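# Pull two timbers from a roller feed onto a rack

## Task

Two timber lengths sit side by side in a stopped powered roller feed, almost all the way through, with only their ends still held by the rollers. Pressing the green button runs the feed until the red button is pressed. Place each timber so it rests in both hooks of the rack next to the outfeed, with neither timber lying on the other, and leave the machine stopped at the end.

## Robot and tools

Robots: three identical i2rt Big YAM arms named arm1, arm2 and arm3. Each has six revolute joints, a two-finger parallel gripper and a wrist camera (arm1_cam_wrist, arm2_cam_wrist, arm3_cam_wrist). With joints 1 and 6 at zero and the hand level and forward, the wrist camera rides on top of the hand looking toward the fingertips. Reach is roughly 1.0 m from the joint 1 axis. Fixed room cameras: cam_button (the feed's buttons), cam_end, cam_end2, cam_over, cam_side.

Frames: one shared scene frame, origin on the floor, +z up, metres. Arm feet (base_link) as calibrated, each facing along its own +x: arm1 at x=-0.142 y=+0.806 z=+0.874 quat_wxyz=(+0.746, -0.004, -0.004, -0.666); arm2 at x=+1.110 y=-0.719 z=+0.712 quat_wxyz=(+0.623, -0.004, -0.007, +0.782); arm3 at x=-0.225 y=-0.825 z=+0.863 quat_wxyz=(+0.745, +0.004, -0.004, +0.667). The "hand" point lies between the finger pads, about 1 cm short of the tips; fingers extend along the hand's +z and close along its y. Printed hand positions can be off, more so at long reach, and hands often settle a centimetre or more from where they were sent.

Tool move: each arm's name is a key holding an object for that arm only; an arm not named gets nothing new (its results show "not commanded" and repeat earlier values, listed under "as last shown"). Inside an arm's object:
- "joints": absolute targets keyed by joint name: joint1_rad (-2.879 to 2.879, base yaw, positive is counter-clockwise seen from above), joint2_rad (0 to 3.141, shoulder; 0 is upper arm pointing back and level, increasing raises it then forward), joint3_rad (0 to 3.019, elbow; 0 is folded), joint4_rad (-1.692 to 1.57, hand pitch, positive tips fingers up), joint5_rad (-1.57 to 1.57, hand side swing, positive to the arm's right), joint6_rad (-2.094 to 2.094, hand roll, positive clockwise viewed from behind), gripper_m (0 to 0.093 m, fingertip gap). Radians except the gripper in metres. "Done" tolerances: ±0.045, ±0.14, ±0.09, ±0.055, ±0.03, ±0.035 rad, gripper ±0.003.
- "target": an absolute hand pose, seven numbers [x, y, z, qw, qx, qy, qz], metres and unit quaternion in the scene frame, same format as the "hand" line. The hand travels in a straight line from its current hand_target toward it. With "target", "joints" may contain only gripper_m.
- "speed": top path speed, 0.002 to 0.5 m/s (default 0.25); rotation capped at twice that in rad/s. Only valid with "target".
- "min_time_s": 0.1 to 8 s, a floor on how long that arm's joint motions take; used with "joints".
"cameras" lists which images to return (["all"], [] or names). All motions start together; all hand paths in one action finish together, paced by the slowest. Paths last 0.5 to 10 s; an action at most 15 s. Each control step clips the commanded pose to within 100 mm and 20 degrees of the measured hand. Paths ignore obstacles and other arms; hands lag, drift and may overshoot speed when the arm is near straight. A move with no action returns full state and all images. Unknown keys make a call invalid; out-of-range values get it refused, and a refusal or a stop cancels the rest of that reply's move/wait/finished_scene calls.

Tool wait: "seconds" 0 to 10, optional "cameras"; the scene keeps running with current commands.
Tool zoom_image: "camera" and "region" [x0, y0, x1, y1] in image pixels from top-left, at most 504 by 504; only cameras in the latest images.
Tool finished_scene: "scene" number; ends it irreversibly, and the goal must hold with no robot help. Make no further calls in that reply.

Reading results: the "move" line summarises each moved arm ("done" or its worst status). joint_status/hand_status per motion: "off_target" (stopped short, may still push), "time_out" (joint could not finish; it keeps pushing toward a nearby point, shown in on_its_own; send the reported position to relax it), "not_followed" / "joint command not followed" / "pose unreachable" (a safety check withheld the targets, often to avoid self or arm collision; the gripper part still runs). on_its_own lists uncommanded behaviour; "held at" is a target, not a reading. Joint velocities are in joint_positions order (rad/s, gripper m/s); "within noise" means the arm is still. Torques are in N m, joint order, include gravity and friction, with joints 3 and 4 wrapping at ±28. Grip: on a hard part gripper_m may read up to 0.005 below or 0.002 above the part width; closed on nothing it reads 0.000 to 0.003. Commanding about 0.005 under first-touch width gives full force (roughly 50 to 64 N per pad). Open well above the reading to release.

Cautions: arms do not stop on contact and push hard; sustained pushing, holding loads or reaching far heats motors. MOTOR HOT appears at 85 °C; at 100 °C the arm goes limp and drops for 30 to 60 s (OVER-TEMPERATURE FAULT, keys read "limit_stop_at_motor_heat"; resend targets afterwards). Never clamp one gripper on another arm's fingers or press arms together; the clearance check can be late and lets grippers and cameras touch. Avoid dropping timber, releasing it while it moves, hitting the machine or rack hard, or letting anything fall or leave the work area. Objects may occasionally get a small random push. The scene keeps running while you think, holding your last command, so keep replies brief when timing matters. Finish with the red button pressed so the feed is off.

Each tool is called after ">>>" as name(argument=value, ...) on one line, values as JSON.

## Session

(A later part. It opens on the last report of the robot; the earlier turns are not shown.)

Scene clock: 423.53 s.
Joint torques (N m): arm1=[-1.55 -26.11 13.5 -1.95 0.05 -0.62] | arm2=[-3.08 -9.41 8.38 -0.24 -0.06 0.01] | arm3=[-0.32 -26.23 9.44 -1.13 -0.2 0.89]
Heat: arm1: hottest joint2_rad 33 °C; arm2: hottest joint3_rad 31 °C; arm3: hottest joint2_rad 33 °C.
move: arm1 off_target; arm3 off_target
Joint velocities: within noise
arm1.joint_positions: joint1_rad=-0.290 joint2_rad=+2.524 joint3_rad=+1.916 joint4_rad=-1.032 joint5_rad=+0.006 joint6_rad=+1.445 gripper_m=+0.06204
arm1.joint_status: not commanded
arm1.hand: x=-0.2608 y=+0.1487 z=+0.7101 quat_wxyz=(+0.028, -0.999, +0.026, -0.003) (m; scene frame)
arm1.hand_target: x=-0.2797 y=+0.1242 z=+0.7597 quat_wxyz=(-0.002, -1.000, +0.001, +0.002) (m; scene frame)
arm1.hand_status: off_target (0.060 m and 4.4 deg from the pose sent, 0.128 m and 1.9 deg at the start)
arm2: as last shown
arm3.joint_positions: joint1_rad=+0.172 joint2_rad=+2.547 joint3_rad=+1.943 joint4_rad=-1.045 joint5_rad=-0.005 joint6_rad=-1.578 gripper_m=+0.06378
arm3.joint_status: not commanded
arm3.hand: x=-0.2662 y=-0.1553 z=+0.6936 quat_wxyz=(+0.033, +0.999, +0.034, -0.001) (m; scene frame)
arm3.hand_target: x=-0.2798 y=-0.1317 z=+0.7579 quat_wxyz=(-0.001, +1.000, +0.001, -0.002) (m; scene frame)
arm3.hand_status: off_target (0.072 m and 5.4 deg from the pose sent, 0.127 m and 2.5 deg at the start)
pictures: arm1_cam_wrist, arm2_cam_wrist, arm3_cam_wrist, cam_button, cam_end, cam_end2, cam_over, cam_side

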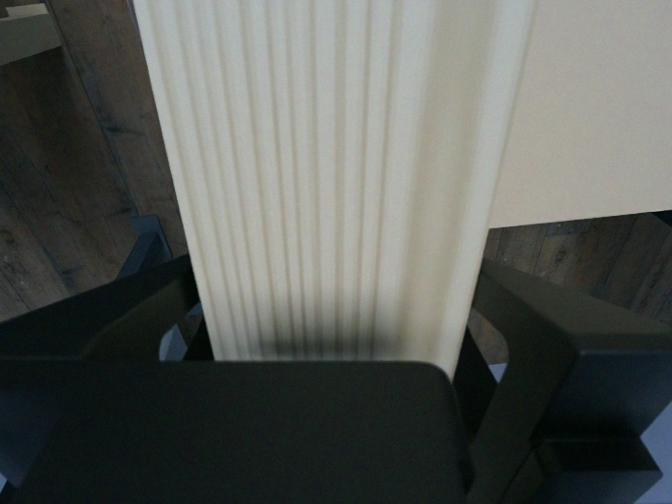

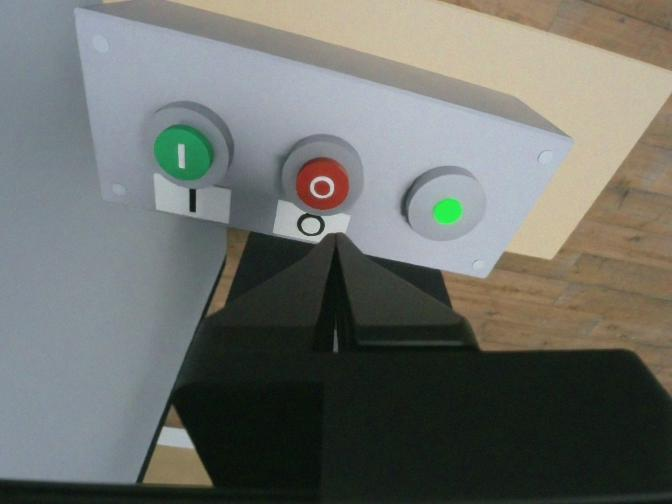

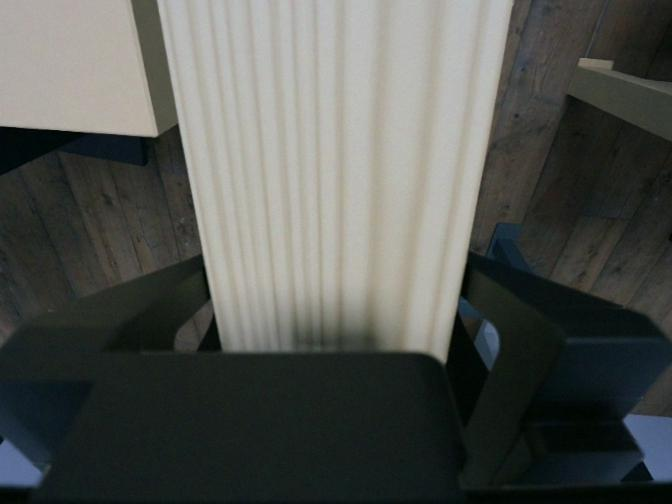

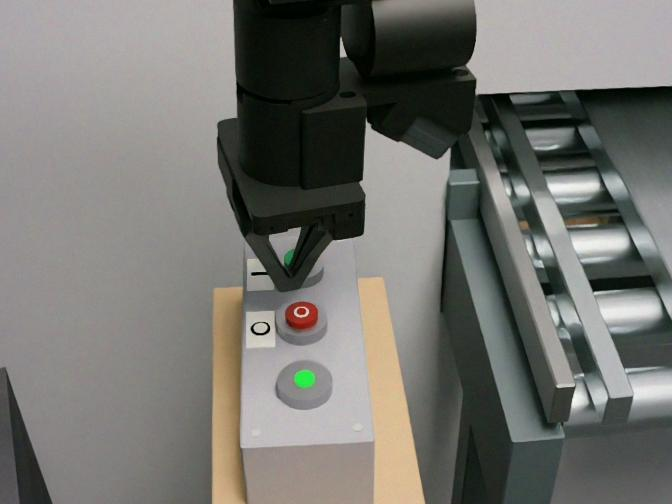

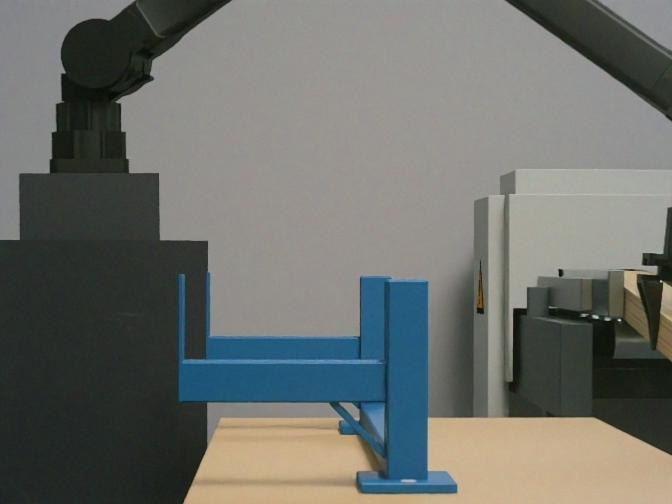

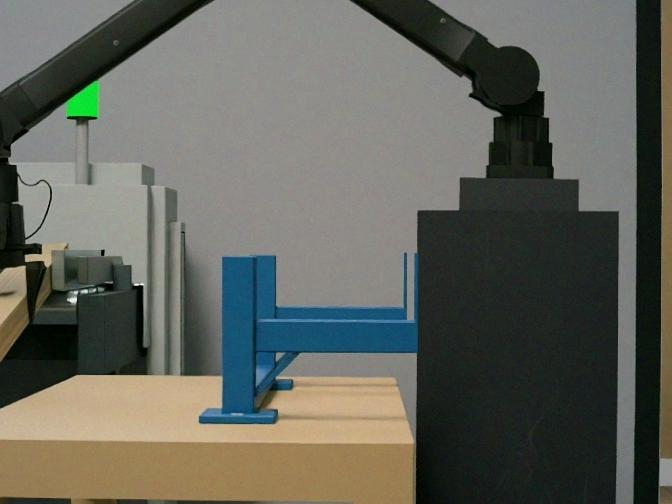

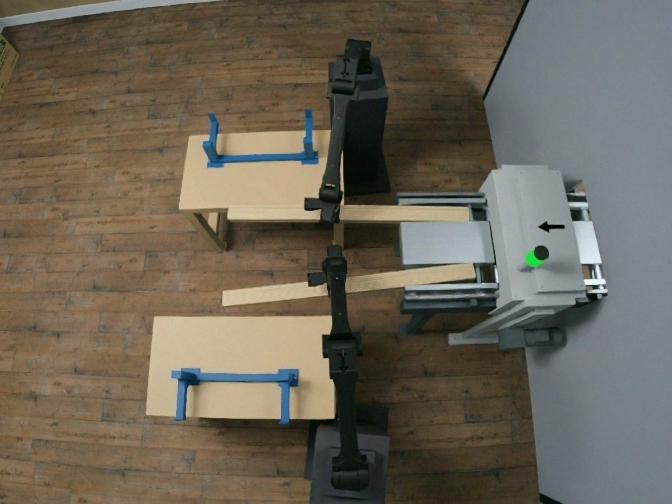

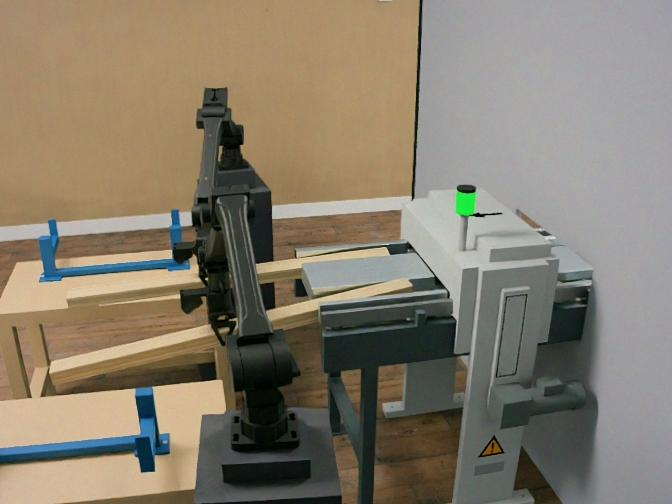

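>>> move(arm1={"target":[-0.33,0.14,0.96,0,1,0,0],"speed":0.1}, arm3={"target":[-0.33,-0.14,0.96,0,1,0,0],"speed":0.1}, arm2={"target":[1.043,-0.385,0.79,0,-0.782,0.623,0],"speed":0.06}, cameras=["arm1_cam_wrist","arm2_cam_wrist","arm3_cam_wrist","cam_over","cam_side","cam_end","cam_end2","cam_button"])

Scene clock: 452.10 s.
Joint torques (N m): arm1=[-3.02 -30.21 14.08 -3.52 0.32 -0.92] | arm2=[-2.2 -5.36 4.72 1.89 -0.07 0.13] | arm3=[0.38 -27.52 12.42 -2.63 -0.25 1.13]
Heat: arm1: hottest joint2_rad 38 °C; arm2: hottest joint3_rad 31 °C; arm3: hottest joint2_rad 33 °C.
move: arm1 off_target; arm2 off_target; arm3 off_target
Joint velocities: within noise
arm1.joint_positions: joint1_rad=-0.326 joint2_rad=+2.358 joint3_rad=+1.944 joint4_rad=-1.243 joint5_rad=+0.003 joint6_rad=+1.423 gripper_m=+0.06192
arm1.joint_status: not commanded
arm1.hand: x=-0.2835 y=+0.1548 z=+0.8305 quat_wxyz=(+0.037, -0.999, +0.033, -0.007) (m; scene frame)
arm1.hand_target: x=-0.3153 y=+0.1472 z=+0.9192 quat_wxyz=(-0.003, -1.000, +0.002, +0.004) (m; scene frame)
arm1.hand_status: off_target (0.138 m and 5.7 deg from the pose sent, 0.259 m and 4.4 deg at the start; pose on its path clipped on 92 of 106 steps)
arm2.joint_positions: joint1_rad=-0.037 joint2_rad=+1.316 joint3_rad=+0.875 joint4_rad=-1.106 joint5_rad=-0.013 joint6_rad=-0.035 gripper_m=+0.00050
arm2.joint_status: not commanded
arm2.hand: x=+1.0431 y=-0.3824 z=+0.8162 quat_wxyz=(-0.009, +0.781, -0.624, -0.010) (m; scene frame)
arm2.hand_target: x=+1.0434 y=-0.3867 z=+0.7916 quat_wxyz=(+0.000, +0.782, -0.623, +0.000) (m; scene frame)
arm2.hand_status: off_target (0.026 m and 1.6 deg from the pose sent, 0.061 m and 0.8 deg at the start)
arm3.joint_positions: joint1_rad=+0.222 joint2_rad=+2.356 joint3_rad=+1.943 joint4_rad=-1.244 joint5_rad=-0.007 joint6_rad=-1.544 gripper_m=+0.06378
arm3.joint_status: not commanded
arm3.hand: x=-0.2996 y=-0.1624 z=+0.8211 quat_wxyz=(+0.037, +0.998, +0.042, +0.000) (m; scene frame)
arm3.hand_target: x=-0.3198 y=-0.1501 z=+0.9127 quat_wxyz=(-0.004, +1.000, +0.002, -0.004) (m; scene frame)
arm3.hand_status: off_target (0.144 m and 6.4 deg from the pose sent, 0.274 m and 5.4 deg at the start; pose on its path clipped on 94 of 104 steps)
pictures: arm1_cam_wrist, arm2_cam_wrist, arm3_cam_wrist, cam_button, cam_end, cam_end2, cam_over, cam_side

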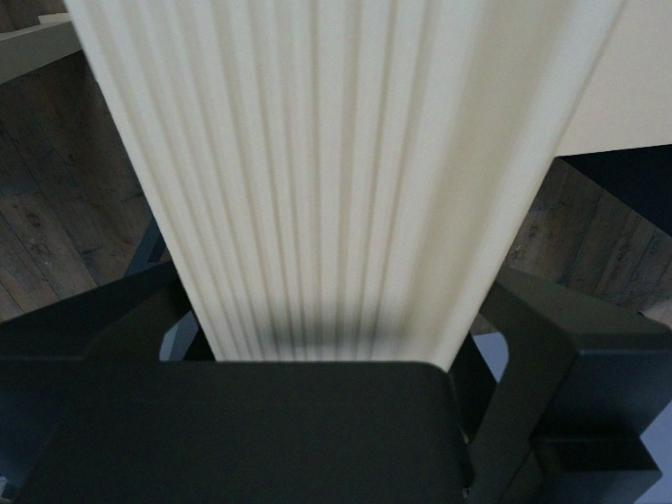

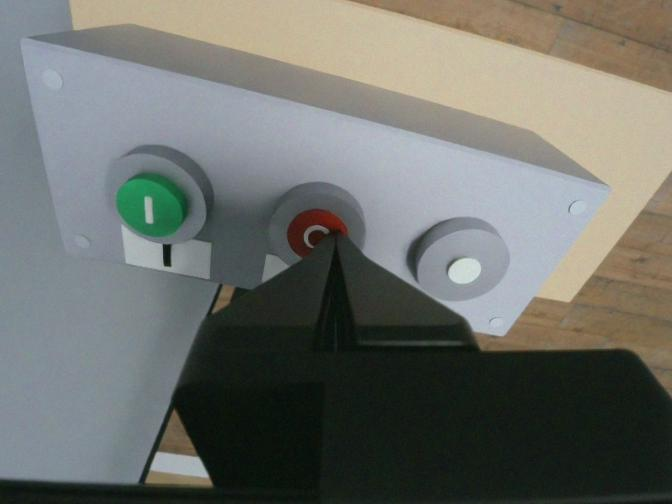

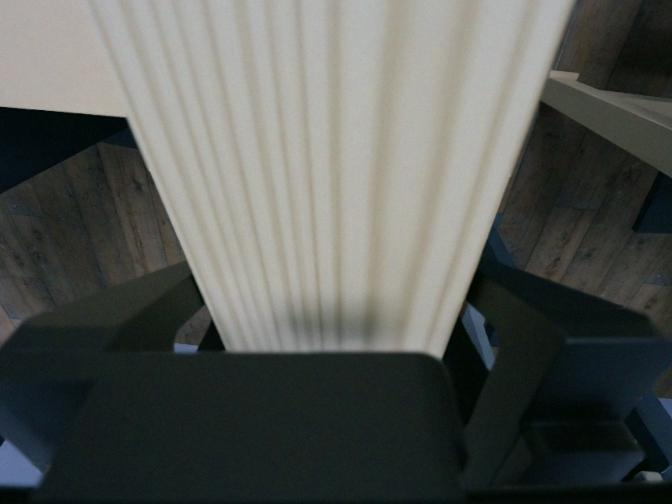

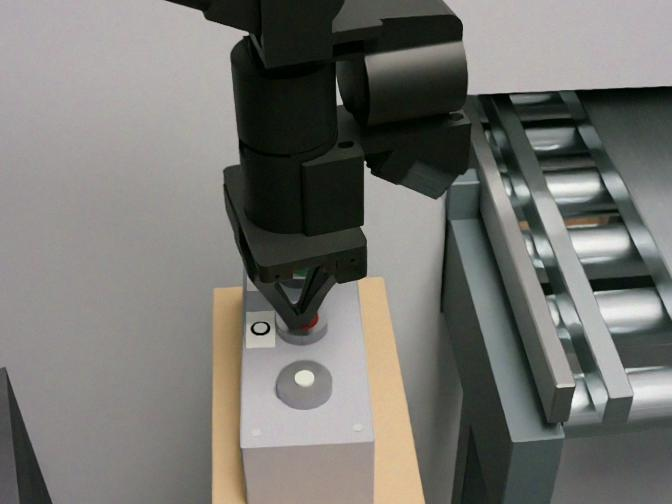

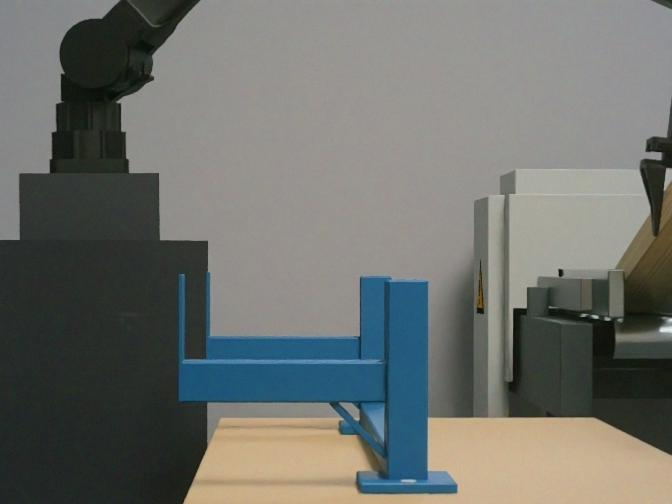

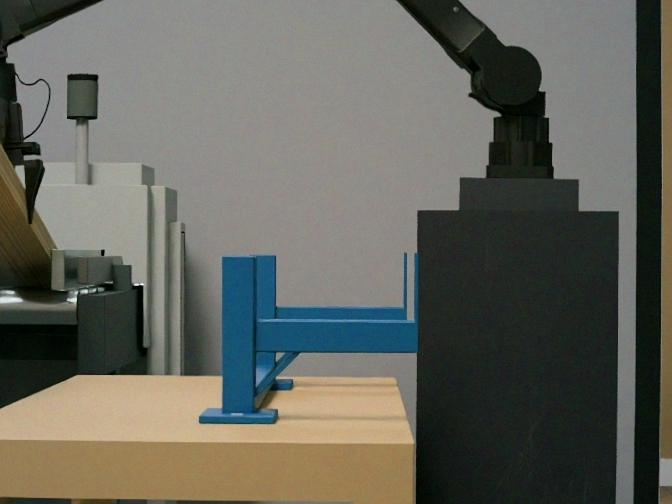

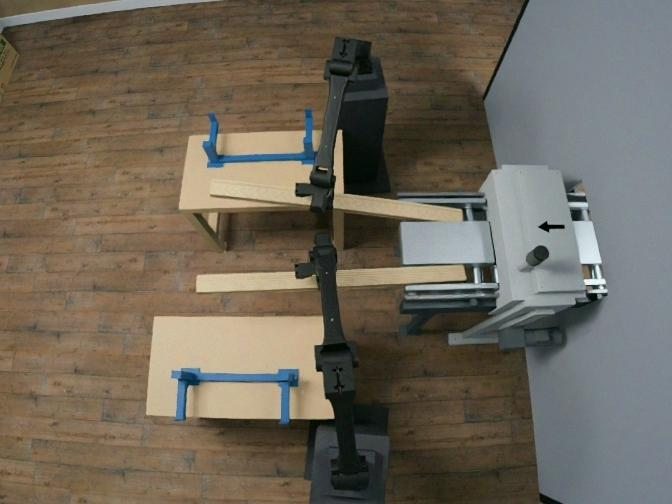

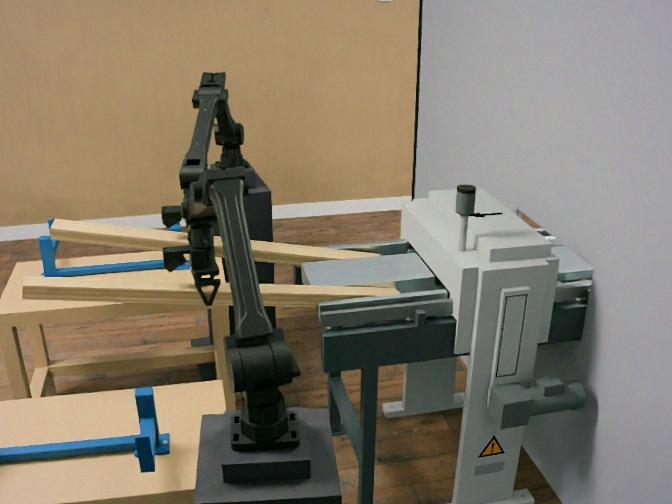

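>>> move(arm1={"target":[-0.35,0.16,1.02,0,1,0,0],"speed":0.12}, arm3={"target":[-0.37,-0.17,1.02,0,1,0,0],"speed":0.12}, arm2={"target":[1.043,-0.395,0.90,0,-0.782,0.623,0],"speed":0.15}, cameras=["arm1_cam_wrist","arm3_cam_wrist","cam_over","cam_side"])

Scene clock: 474.00 s.
Joint torques (N m): arm1=[0.5 -27.22 18.09 -1.33 -0.46 -0.15] | arm2=[-2.14 -7.94 11.86 -0.34 -0.07 0.13] | arm3=[1.67 -27.28 11.96 -2.81 -0.5 1.43]
Heat: arm1: hottest joint2_rad 36 °C; arm2: hottest joint3_rad 30 °C; arm3: hottest joint2_rad 36 °C.
move: arm1 off_target; arm2 off_target; arm3 off_target
Joint velocities: within noise
arm1.joint_positions: joint1_rad=-0.422 joint2_rad=+2.254 joint3_rad=+2.045 joint4_rad=-1.511 joint5_rad=+0.020 joint6_rad=+1.280 gripper_m=+0.06192
arm1.joint_status: not commanded
arm1.hand: x=-0.3431 y=+0.1888 z=+0.9374 quat_wxyz=(+0.068, -0.998, +0.008, -0.013) (m; scene frame)
arm1.hand_target: x=-0.3480 y=+0.1667 z=+1.0191 quat_wxyz=(-0.001, -1.000, +0.000, +0.001) (m; scene frame)
arm1.hand_status: off_target (0.088 m and 8.1 deg from the pose sent, 0.201 m and 5.7 deg at the start; pose on its path clipped on 81 of 107 steps)
arm2.joint_positions: joint1_rad=-0.037 joint2_rad=+1.228 joint3_rad=+0.967 joint4_rad=-1.365 joint5_rad=-0.013 joint6_rad=-0.035 gripper_m=+0.00050
arm2.joint_status: not commanded
arm2.hand: x=+1.0478 y=-0.4119 z=+0.8769 quat_wxyz=(+0.016, +0.781, -0.624, +0.020) (m; scene frame)
arm2.hand_target: x=+1.0433 y=-0.3961 z=+0.8998 quat_wxyz=(+0.000, +0.782, -0.623, +0.000) (m; scene frame)
arm2.hand_status: off_target (0.029 m and 3.0 deg from the pose sent, 0.085 m and 1.6 deg at the start)
arm3.joint_positions: joint1_rad=+0.256 joint2_rad=+2.275 joint3_rad=+1.943 joint4_rad=-1.310 joint5_rad=-0.002 joint6_rad=-1.526 gripper_m=+0.06378
arm3.joint_status: not commanded
arm3.hand: x=-0.3206 y=-0.1697 z=+0.8740 quat_wxyz=(+0.029, +0.998, +0.050, +0.003) (m; scene frame)
arm3.hand_target: x=-0.3507 y=-0.1719 z=+0.9629 quat_wxyz=(-0.004, +1.000, +0.004, -0.005) (m; scene frame)
arm3.hand_status: off_target (0.154 m and 6.7 deg from the pose sent, 0.211 m and 6.4 deg at the start; pose on its path clipped on 66 of 68 steps)
pictures: arm1_cam_wrist, arm3_cam_wrist, cam_over, cam_side

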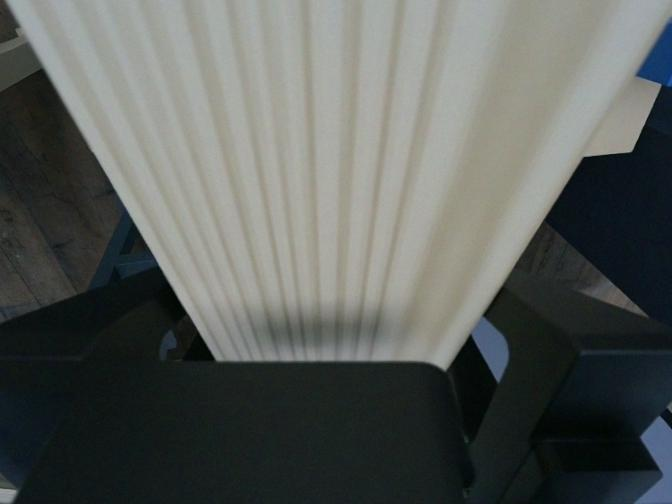

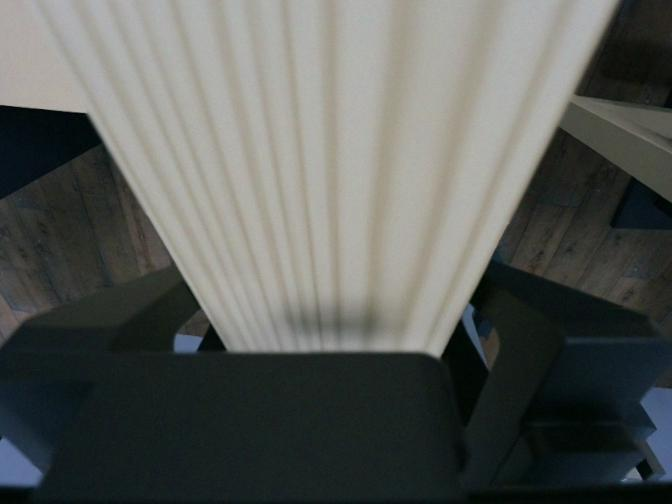

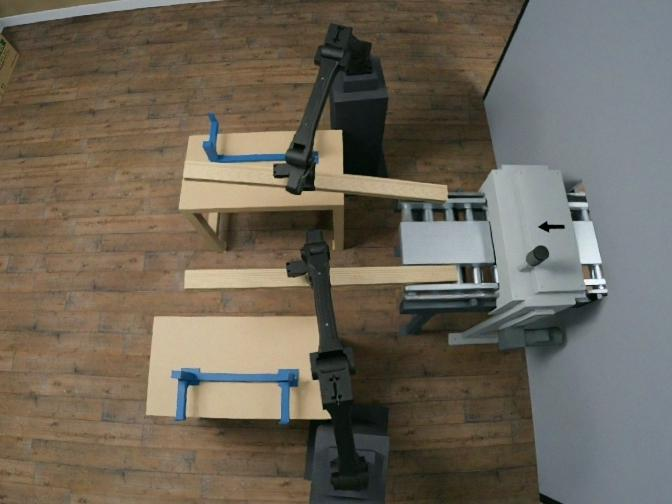

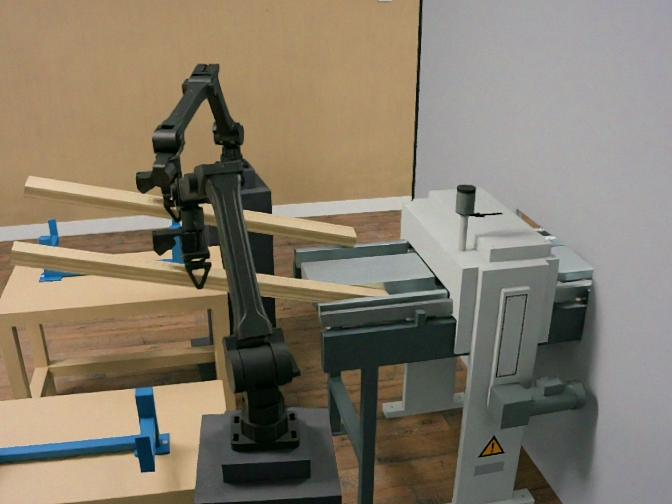

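>>> move(arm1={"target":[-0.62,0.55,1.03,0,1,0,0],"speed":0.15}, arm3={"target":[-0.42,-0.20,1.06,0,1,0,0],"speed":0.1}, cameras=["arm1_cam_wrist","arm3_cam_wrist","cam_over","cam_side","cam_end"])

Scene clock: 493.37 s.
Joint torques (N m): arm1=[0.97 -21.89 13.85 -0.9 -0.3 -0.11] | arm2=[-2.14 -7.94 11.85 -0.32 -0.07 0.13] | arm3=[-1.26 -25.88 14.83 -0.75 0.16 0.22]
Heat: arm1: hottest joint2_rad 37 °C; arm2: hottest joint3_rad 33 °C; arm3: hottest joint2_rad 36 °C.
move: arm1 off_target; arm3 off_target
Joint velocities: within noise
arm1.joint_positions: joint1_rad=-1.187 joint2_rad=+1.858 joint3_rad=+1.514 joint4_rad=-1.331 joint5_rad=+0.021 joint6_rad=+0.512 gripper_m=+0.06183
arm1.joint_status: not commanded
arm1.hand: x=-0.6080 y=+0.5597 z=+0.9754 quat_wxyz=(+0.028, -0.999, +0.007, -0.041) (m; scene frame)
arm1.hand_target: x=-0.6178 y=+0.5513 z=+1.0289 quat_wxyz=(+0.000, -1.000, +0.000, +0.000) (m; scene frame)
arm1.hand_status: off_target (0.057 m and 5.8 deg from the pose sent, 0.464 m and 8.0 deg at the start)
arm2: as last shown
arm3.joint_positions: joint1_rad=+0.403 joint2_rad=+2.172 joint3_rad=+1.943 joint4_rad=-1.513 joint5_rad=-0.016 joint6_rad=-1.289 gripper_m=+0.06378
arm3.joint_status: not commanded
arm3.hand: x=-0.4062 y=-0.2311 z=+0.9433 quat_wxyz=(+0.078, +0.997, +0.005, +0.017) (m; scene frame)
arm3.hand_target: x=-0.4152 y=-0.2134 z=+1.0371 quat_wxyz=(+0.000, +1.000, +0.000, -0.001) (m; scene frame)
arm3.hand_status: off_target (0.122 m and 9.2 deg from the pose sent, 0.213 m and 6.7 deg at the start; pose on its path clipped on 93 of 121 steps)
pictures: arm1_cam_wrist, arm3_cam_wrist, cam_end, cam_over, cam_side

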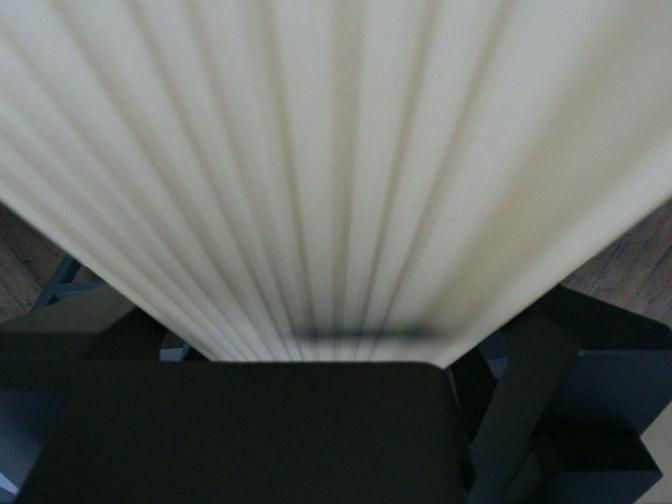

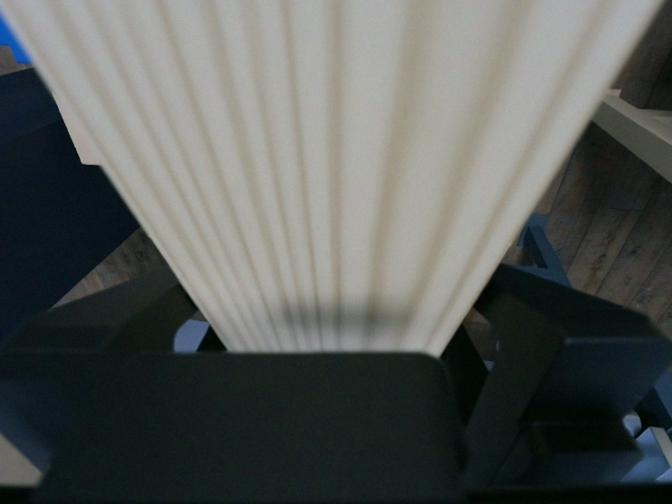

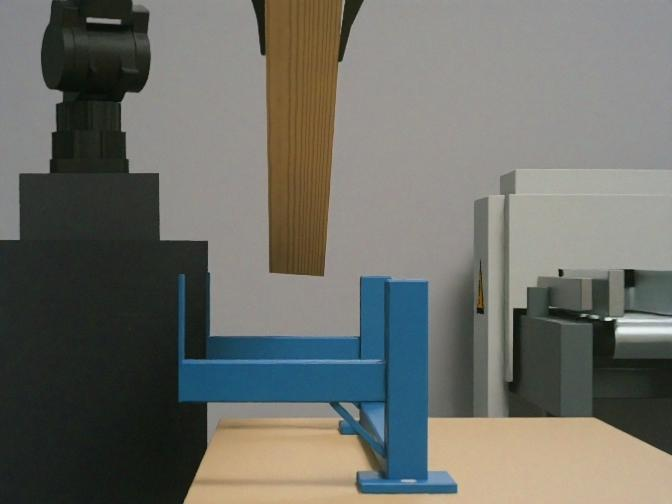

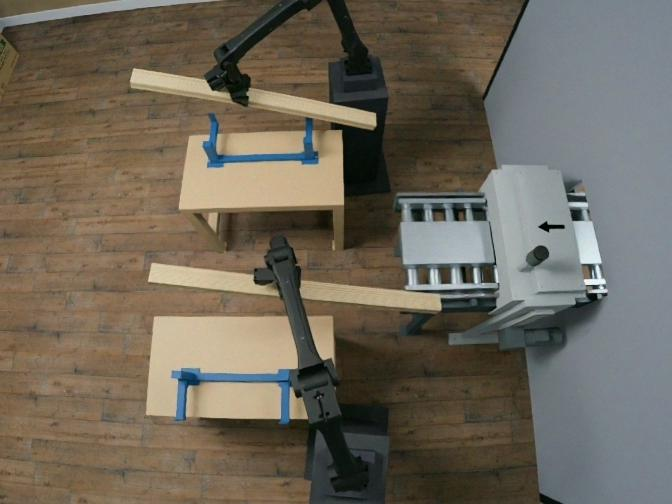

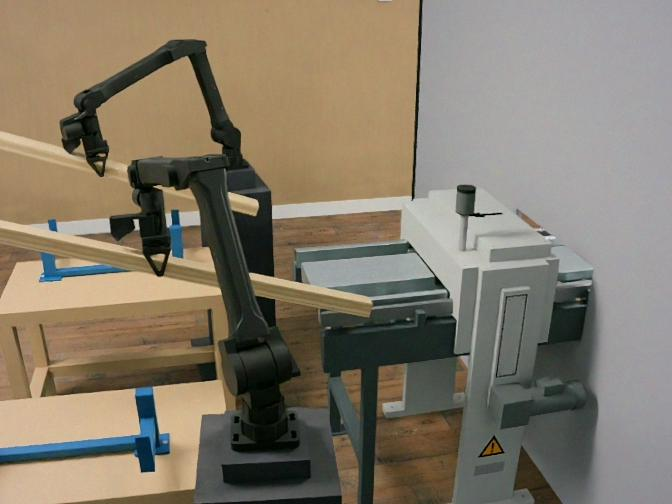

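>>> move(arm1={"target":[-0.62,0.562,0.80,0,1,0,0],"speed":0.1}, arm3={"target":[-0.68,-0.58,1.05,0,1,0,0],"speed":0.15}, cameras=["arm3_cam_wrist","cam_over","cam_side","cam_end","cam_end2"])

Scene clock: 516.07 s.
Joint torques (N m): arm1=[-0.09 -19.14 8.66 0.66 0.17 -0.03] | arm2=[-2.14 -8 11.86 -0.32 -0.07 0.14] | arm3=[-2.26 -18.84 12.07 -0.29 0.11 0.17]
Heat: arm1: hottest joint3_rad 38 °C; arm2: hottest joint3_rad 35 °C; arm3: hottest joint3_rad 39 °C.
move: arm1 off_target; arm3 off_target
Joint velocities: within noise
arm1.joint_positions: joint1_rad=-1.200 joint2_rad=+2.084 joint3_rad=+1.284 joint4_rad=-0.836 joint5_rad=+0.006 joint6_rad=+0.479 gripper_m=+0.06181
arm1.joint_status: not commanded
arm1.hand: x=-0.6001 y=+0.5663 z=+0.7817 quat_wxyz=(+0.012, -1.000, -0.003, -0.028) (m; scene frame)
arm1.hand_target: x=-0.6194 y=+0.5623 z=+0.8002 quat_wxyz=(+0.000, -1.000, +0.000, +0.000) (m; scene frame)
arm1.hand_status: off_target (0.027 m and 3.5 deg from the pose sent, 0.176 m and 5.8 deg at the start)
arm2: as last shown
arm3.joint_positions: joint1_rad=+1.185 joint2_rad=+1.776 joint3_rad=+1.483 joint4_rad=-1.383 joint5_rad=-0.019 joint6_rad=-0.514 gripper_m=+0.06378
arm3.joint_status: not commanded
arm3.hand: x=-0.6704 y=-0.5885 z=+0.9959 quat_wxyz=(+0.028, +0.999, +0.008, +0.042) (m; scene frame)
arm3.hand_target: x=-0.6778 y=-0.5813 z=+1.0486 quat_wxyz=(+0.000, +1.000, +0.000, +0.000) (m; scene frame)
arm3.hand_status: off_target (0.056 m and 5.8 deg from the pose sent, 0.456 m and 9.2 deg at the start)
pictures: arm3_cam_wrist, cam_end, cam_end2, cam_over, cam_side

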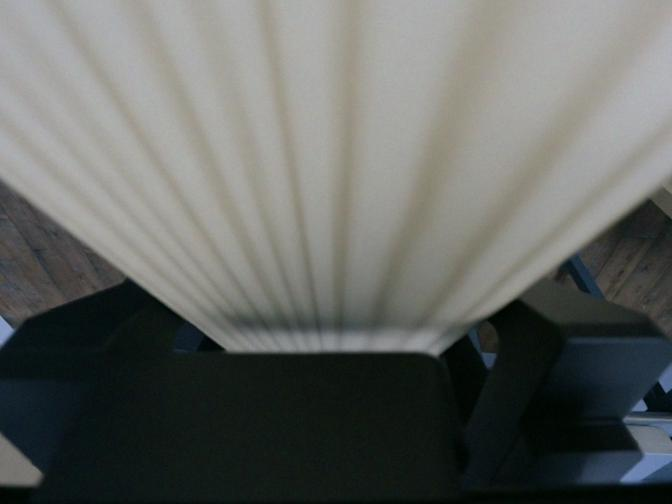

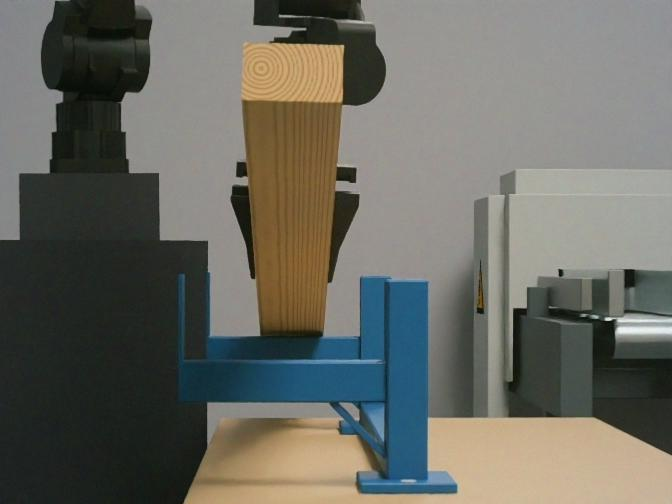

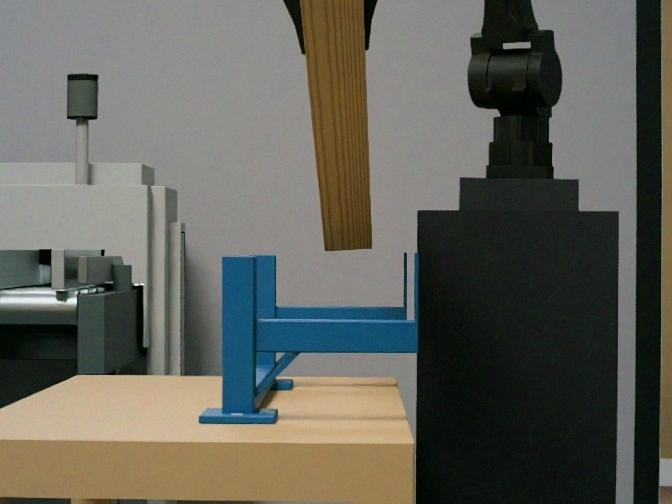

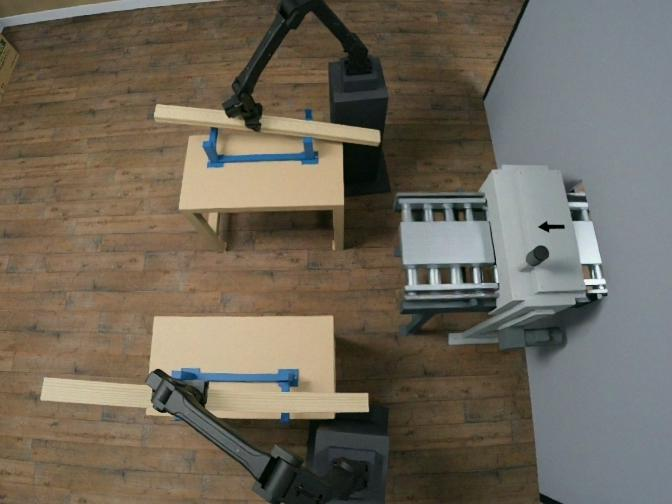

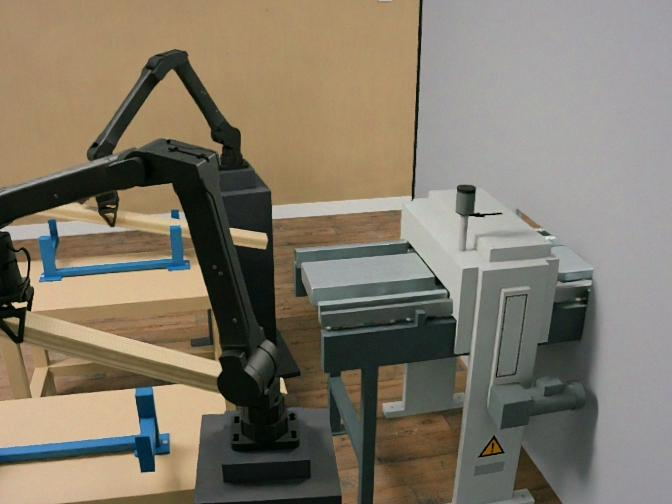

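>>> move(arm1={"target":[-0.62,0.562,0.69,0,1,0,0],"speed":0.05}, arm3={"target":[-0.69,-0.575,0.78,0,1,0,0],"speed":0.1}, cameras=["cam_over","cam_side","cam_end","cam_end2"])

Scene clock: 539.47 s.
Joint torques (N m): arm1=[0.38 -12.57 8.27 3.52 0.33 0.02] | arm2=[-2.14 -7.94 11.85 -0.32 -0.07 0.14] | arm3=[-1.79 -17.44 7.23 0.98 -0.33 0.03]
Heat: arm1: hottest joint2_rad 35 °C; arm2: hottest joint3_rad 37 °C; arm3: hottest joint3_rad 40 °C.
move: arm1 off_target; arm3 off_target
Joint velocities: within noise
arm1.joint_positions: joint1_rad=-1.207 joint2_rad=+2.205 joint3_rad=+1.281 joint4_rad=-0.688 joint5_rad=+0.001 joint6_rad=+0.471 gripper_m=+0.06177
arm1.joint_status: not commanded
arm1.hand: x=-0.6045 y=+0.5663 z=+0.7185 quat_wxyz=(+0.004, -1.000, -0.003, -0.019) (m; scene frame)
arm1.hand_target: x=-0.6180 y=+0.5631 z=+0.6919 quat_wxyz=(+0.000, -1.000, +0.000, +0.000) (m; scene frame)
arm1.hand_status: off_target (0.033 m and 2.2 deg from the pose sent, 0.094 m and 3.5 deg at the start)
arm2: as last shown
arm3.joint_positions: joint1_rad=+1.185 joint2_rad=+2.093 joint3_rad=+1.251 joint4_rad=-0.802 joint5_rad=-0.006 joint6_rad=-0.494 gripper_m=+0.06378
arm3.joint_status: not commanded
arm3.hand: x=-0.6698 y=-0.5831 z=+0.7580 quat_wxyz=(+0.014, +0.999, -0.002, +0.031) (m; scene frame)
arm3.hand_target: x=-0.6894 y=-0.5753 z=+0.7803 quat_wxyz=(+0.000, +1.000, +0.000, +0.000) (m; scene frame)
arm3.hand_status: off_target (0.031 m and 3.9 deg from the pose sent, 0.217 m and 5.8 deg at the start)
pictures: cam_end, cam_end2, cam_over, cam_side

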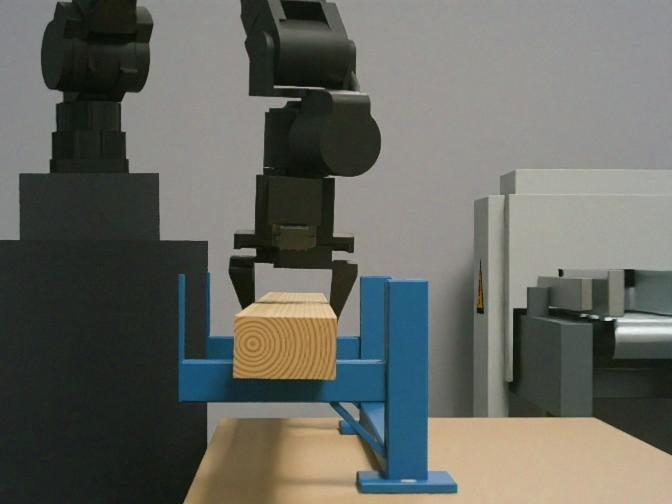

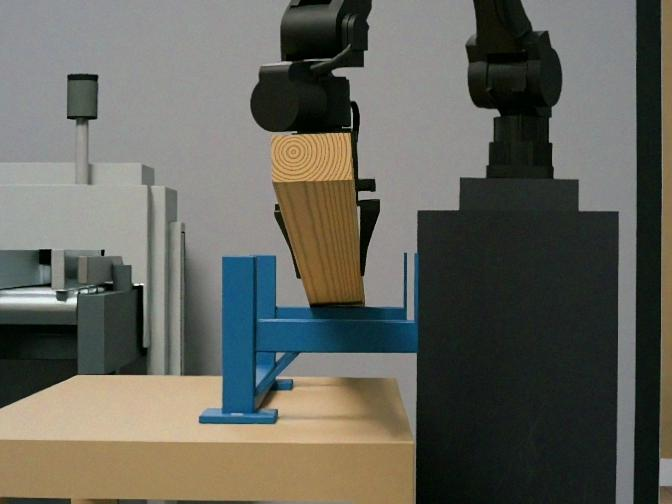

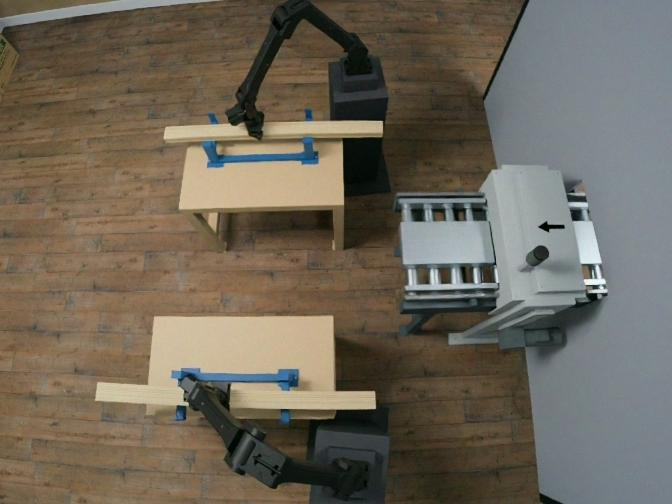

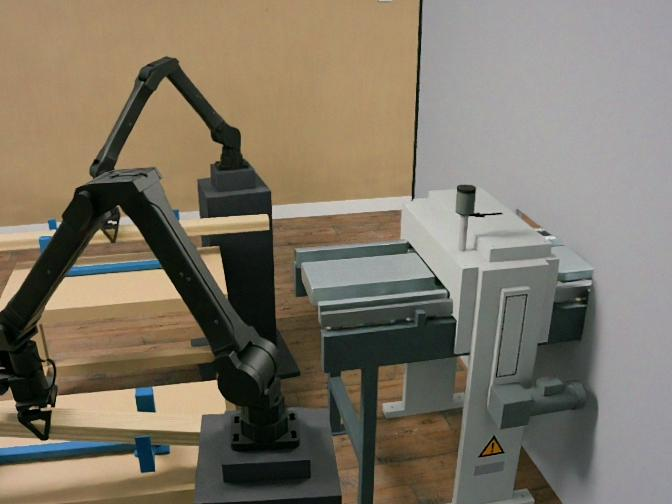

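>>> move(arm1={"joints":{"gripper_m":0.085}}, arm3={"target":[-0.69,-0.575,0.675,0,1,0,0],"speed":0.05}, cameras=["cam_over","cam_end","cam_end2"])

Scene clock: 548.93 s.
Joint torques (N m): arm1=[0.15 -16.73 7.16 0.68 0.09 0.02] | arm2=[-2.14 -7.94 11.86 -0.32 -0.07 0.13] | arm3=[-1.73 -8.94 7.05 4.33 -0.51 -0.06]
Heat: arm1: hottest joint2_rad 34 °C; arm2: hottest joint3_rad 38 °C; arm3: hottest joint3_rad 40 °C.
move: arm1 done; arm3 off_target
Joint velocities: within noise
arm1.joint_positions: joint1_rad=-1.207 joint2_rad=+2.257 joint3_rad=+1.290 joint4_rad=-0.624 joint5_rad=+0.008 joint6_rad=+0.471 gripper_m=+0.08494
arm1.joint_status: all done
arm1.hand: x=-0.6099 y=+0.5645 z=+0.6942 quat_wxyz=(+0.002, -1.000, -0.003, -0.008) (m; scene frame)
arm1.hand_target: x=-0.6181 y=+0.5630 z=+0.6920 quat_wxyz=(+0.000, -1.000, +0.000, +0.000) (m; scene frame)
arm1.hand_status: not commanded
arm2: as last shown
arm3.joint_positions: joint1_rad=+1.187 joint2_rad=+2.175 joint3_rad=+1.248 joint4_rad=-0.696 joint5_rad=+0.000 joint6_rad=-0.483 gripper_m=+0.06378
arm3.joint_status: not commanded
arm3.hand: x=-0.6729 y=-0.5811 z=+0.7161 quat_wxyz=(+0.006, +1.000, -0.006, +0.023) (m; scene frame)
arm3.hand_target: x=-0.6865 y=-0.5767 z=+0.6789 quat_wxyz=(+0.000, +1.000, +0.000, +0.001) (m; scene frame)
arm3.hand_status: off_target (0.045 m and 2.8 deg from the pose sent, 0.086 m and 3.9 deg at the start)
pictures: cam_end, cam_end2, cam_over

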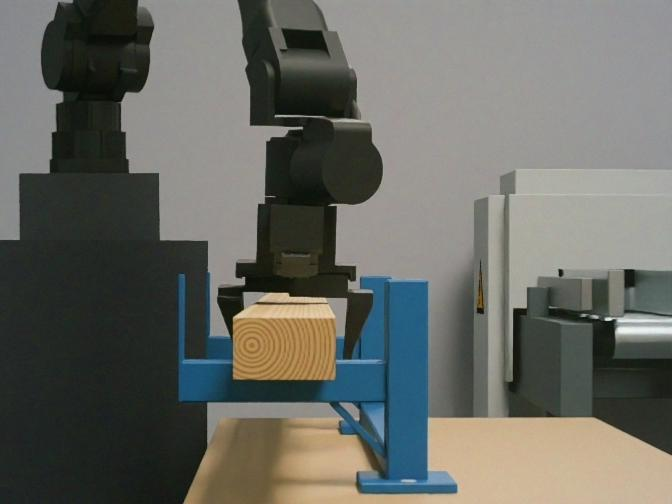

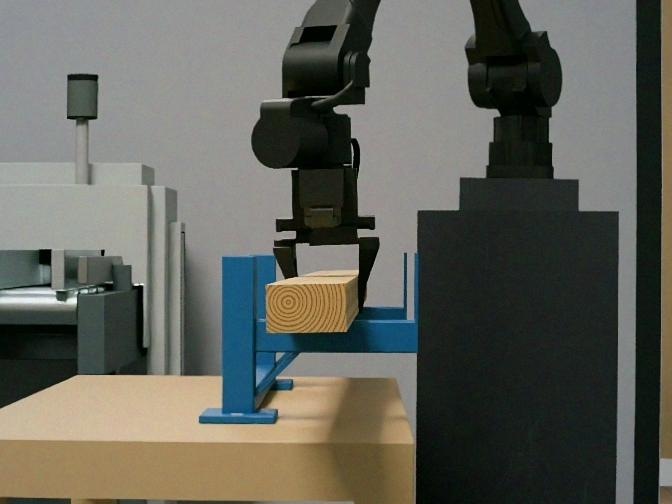

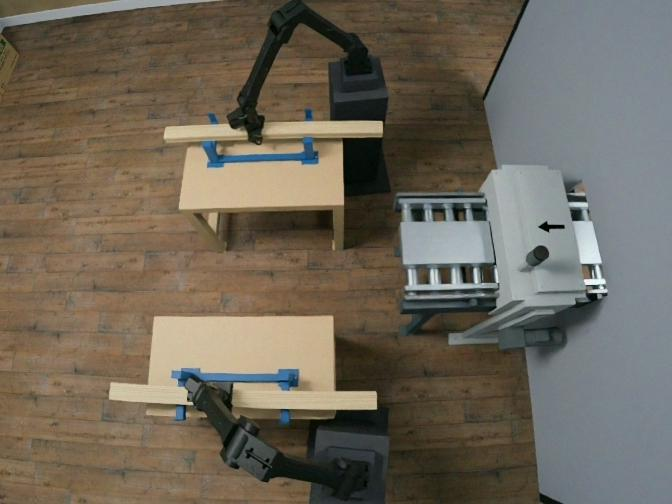

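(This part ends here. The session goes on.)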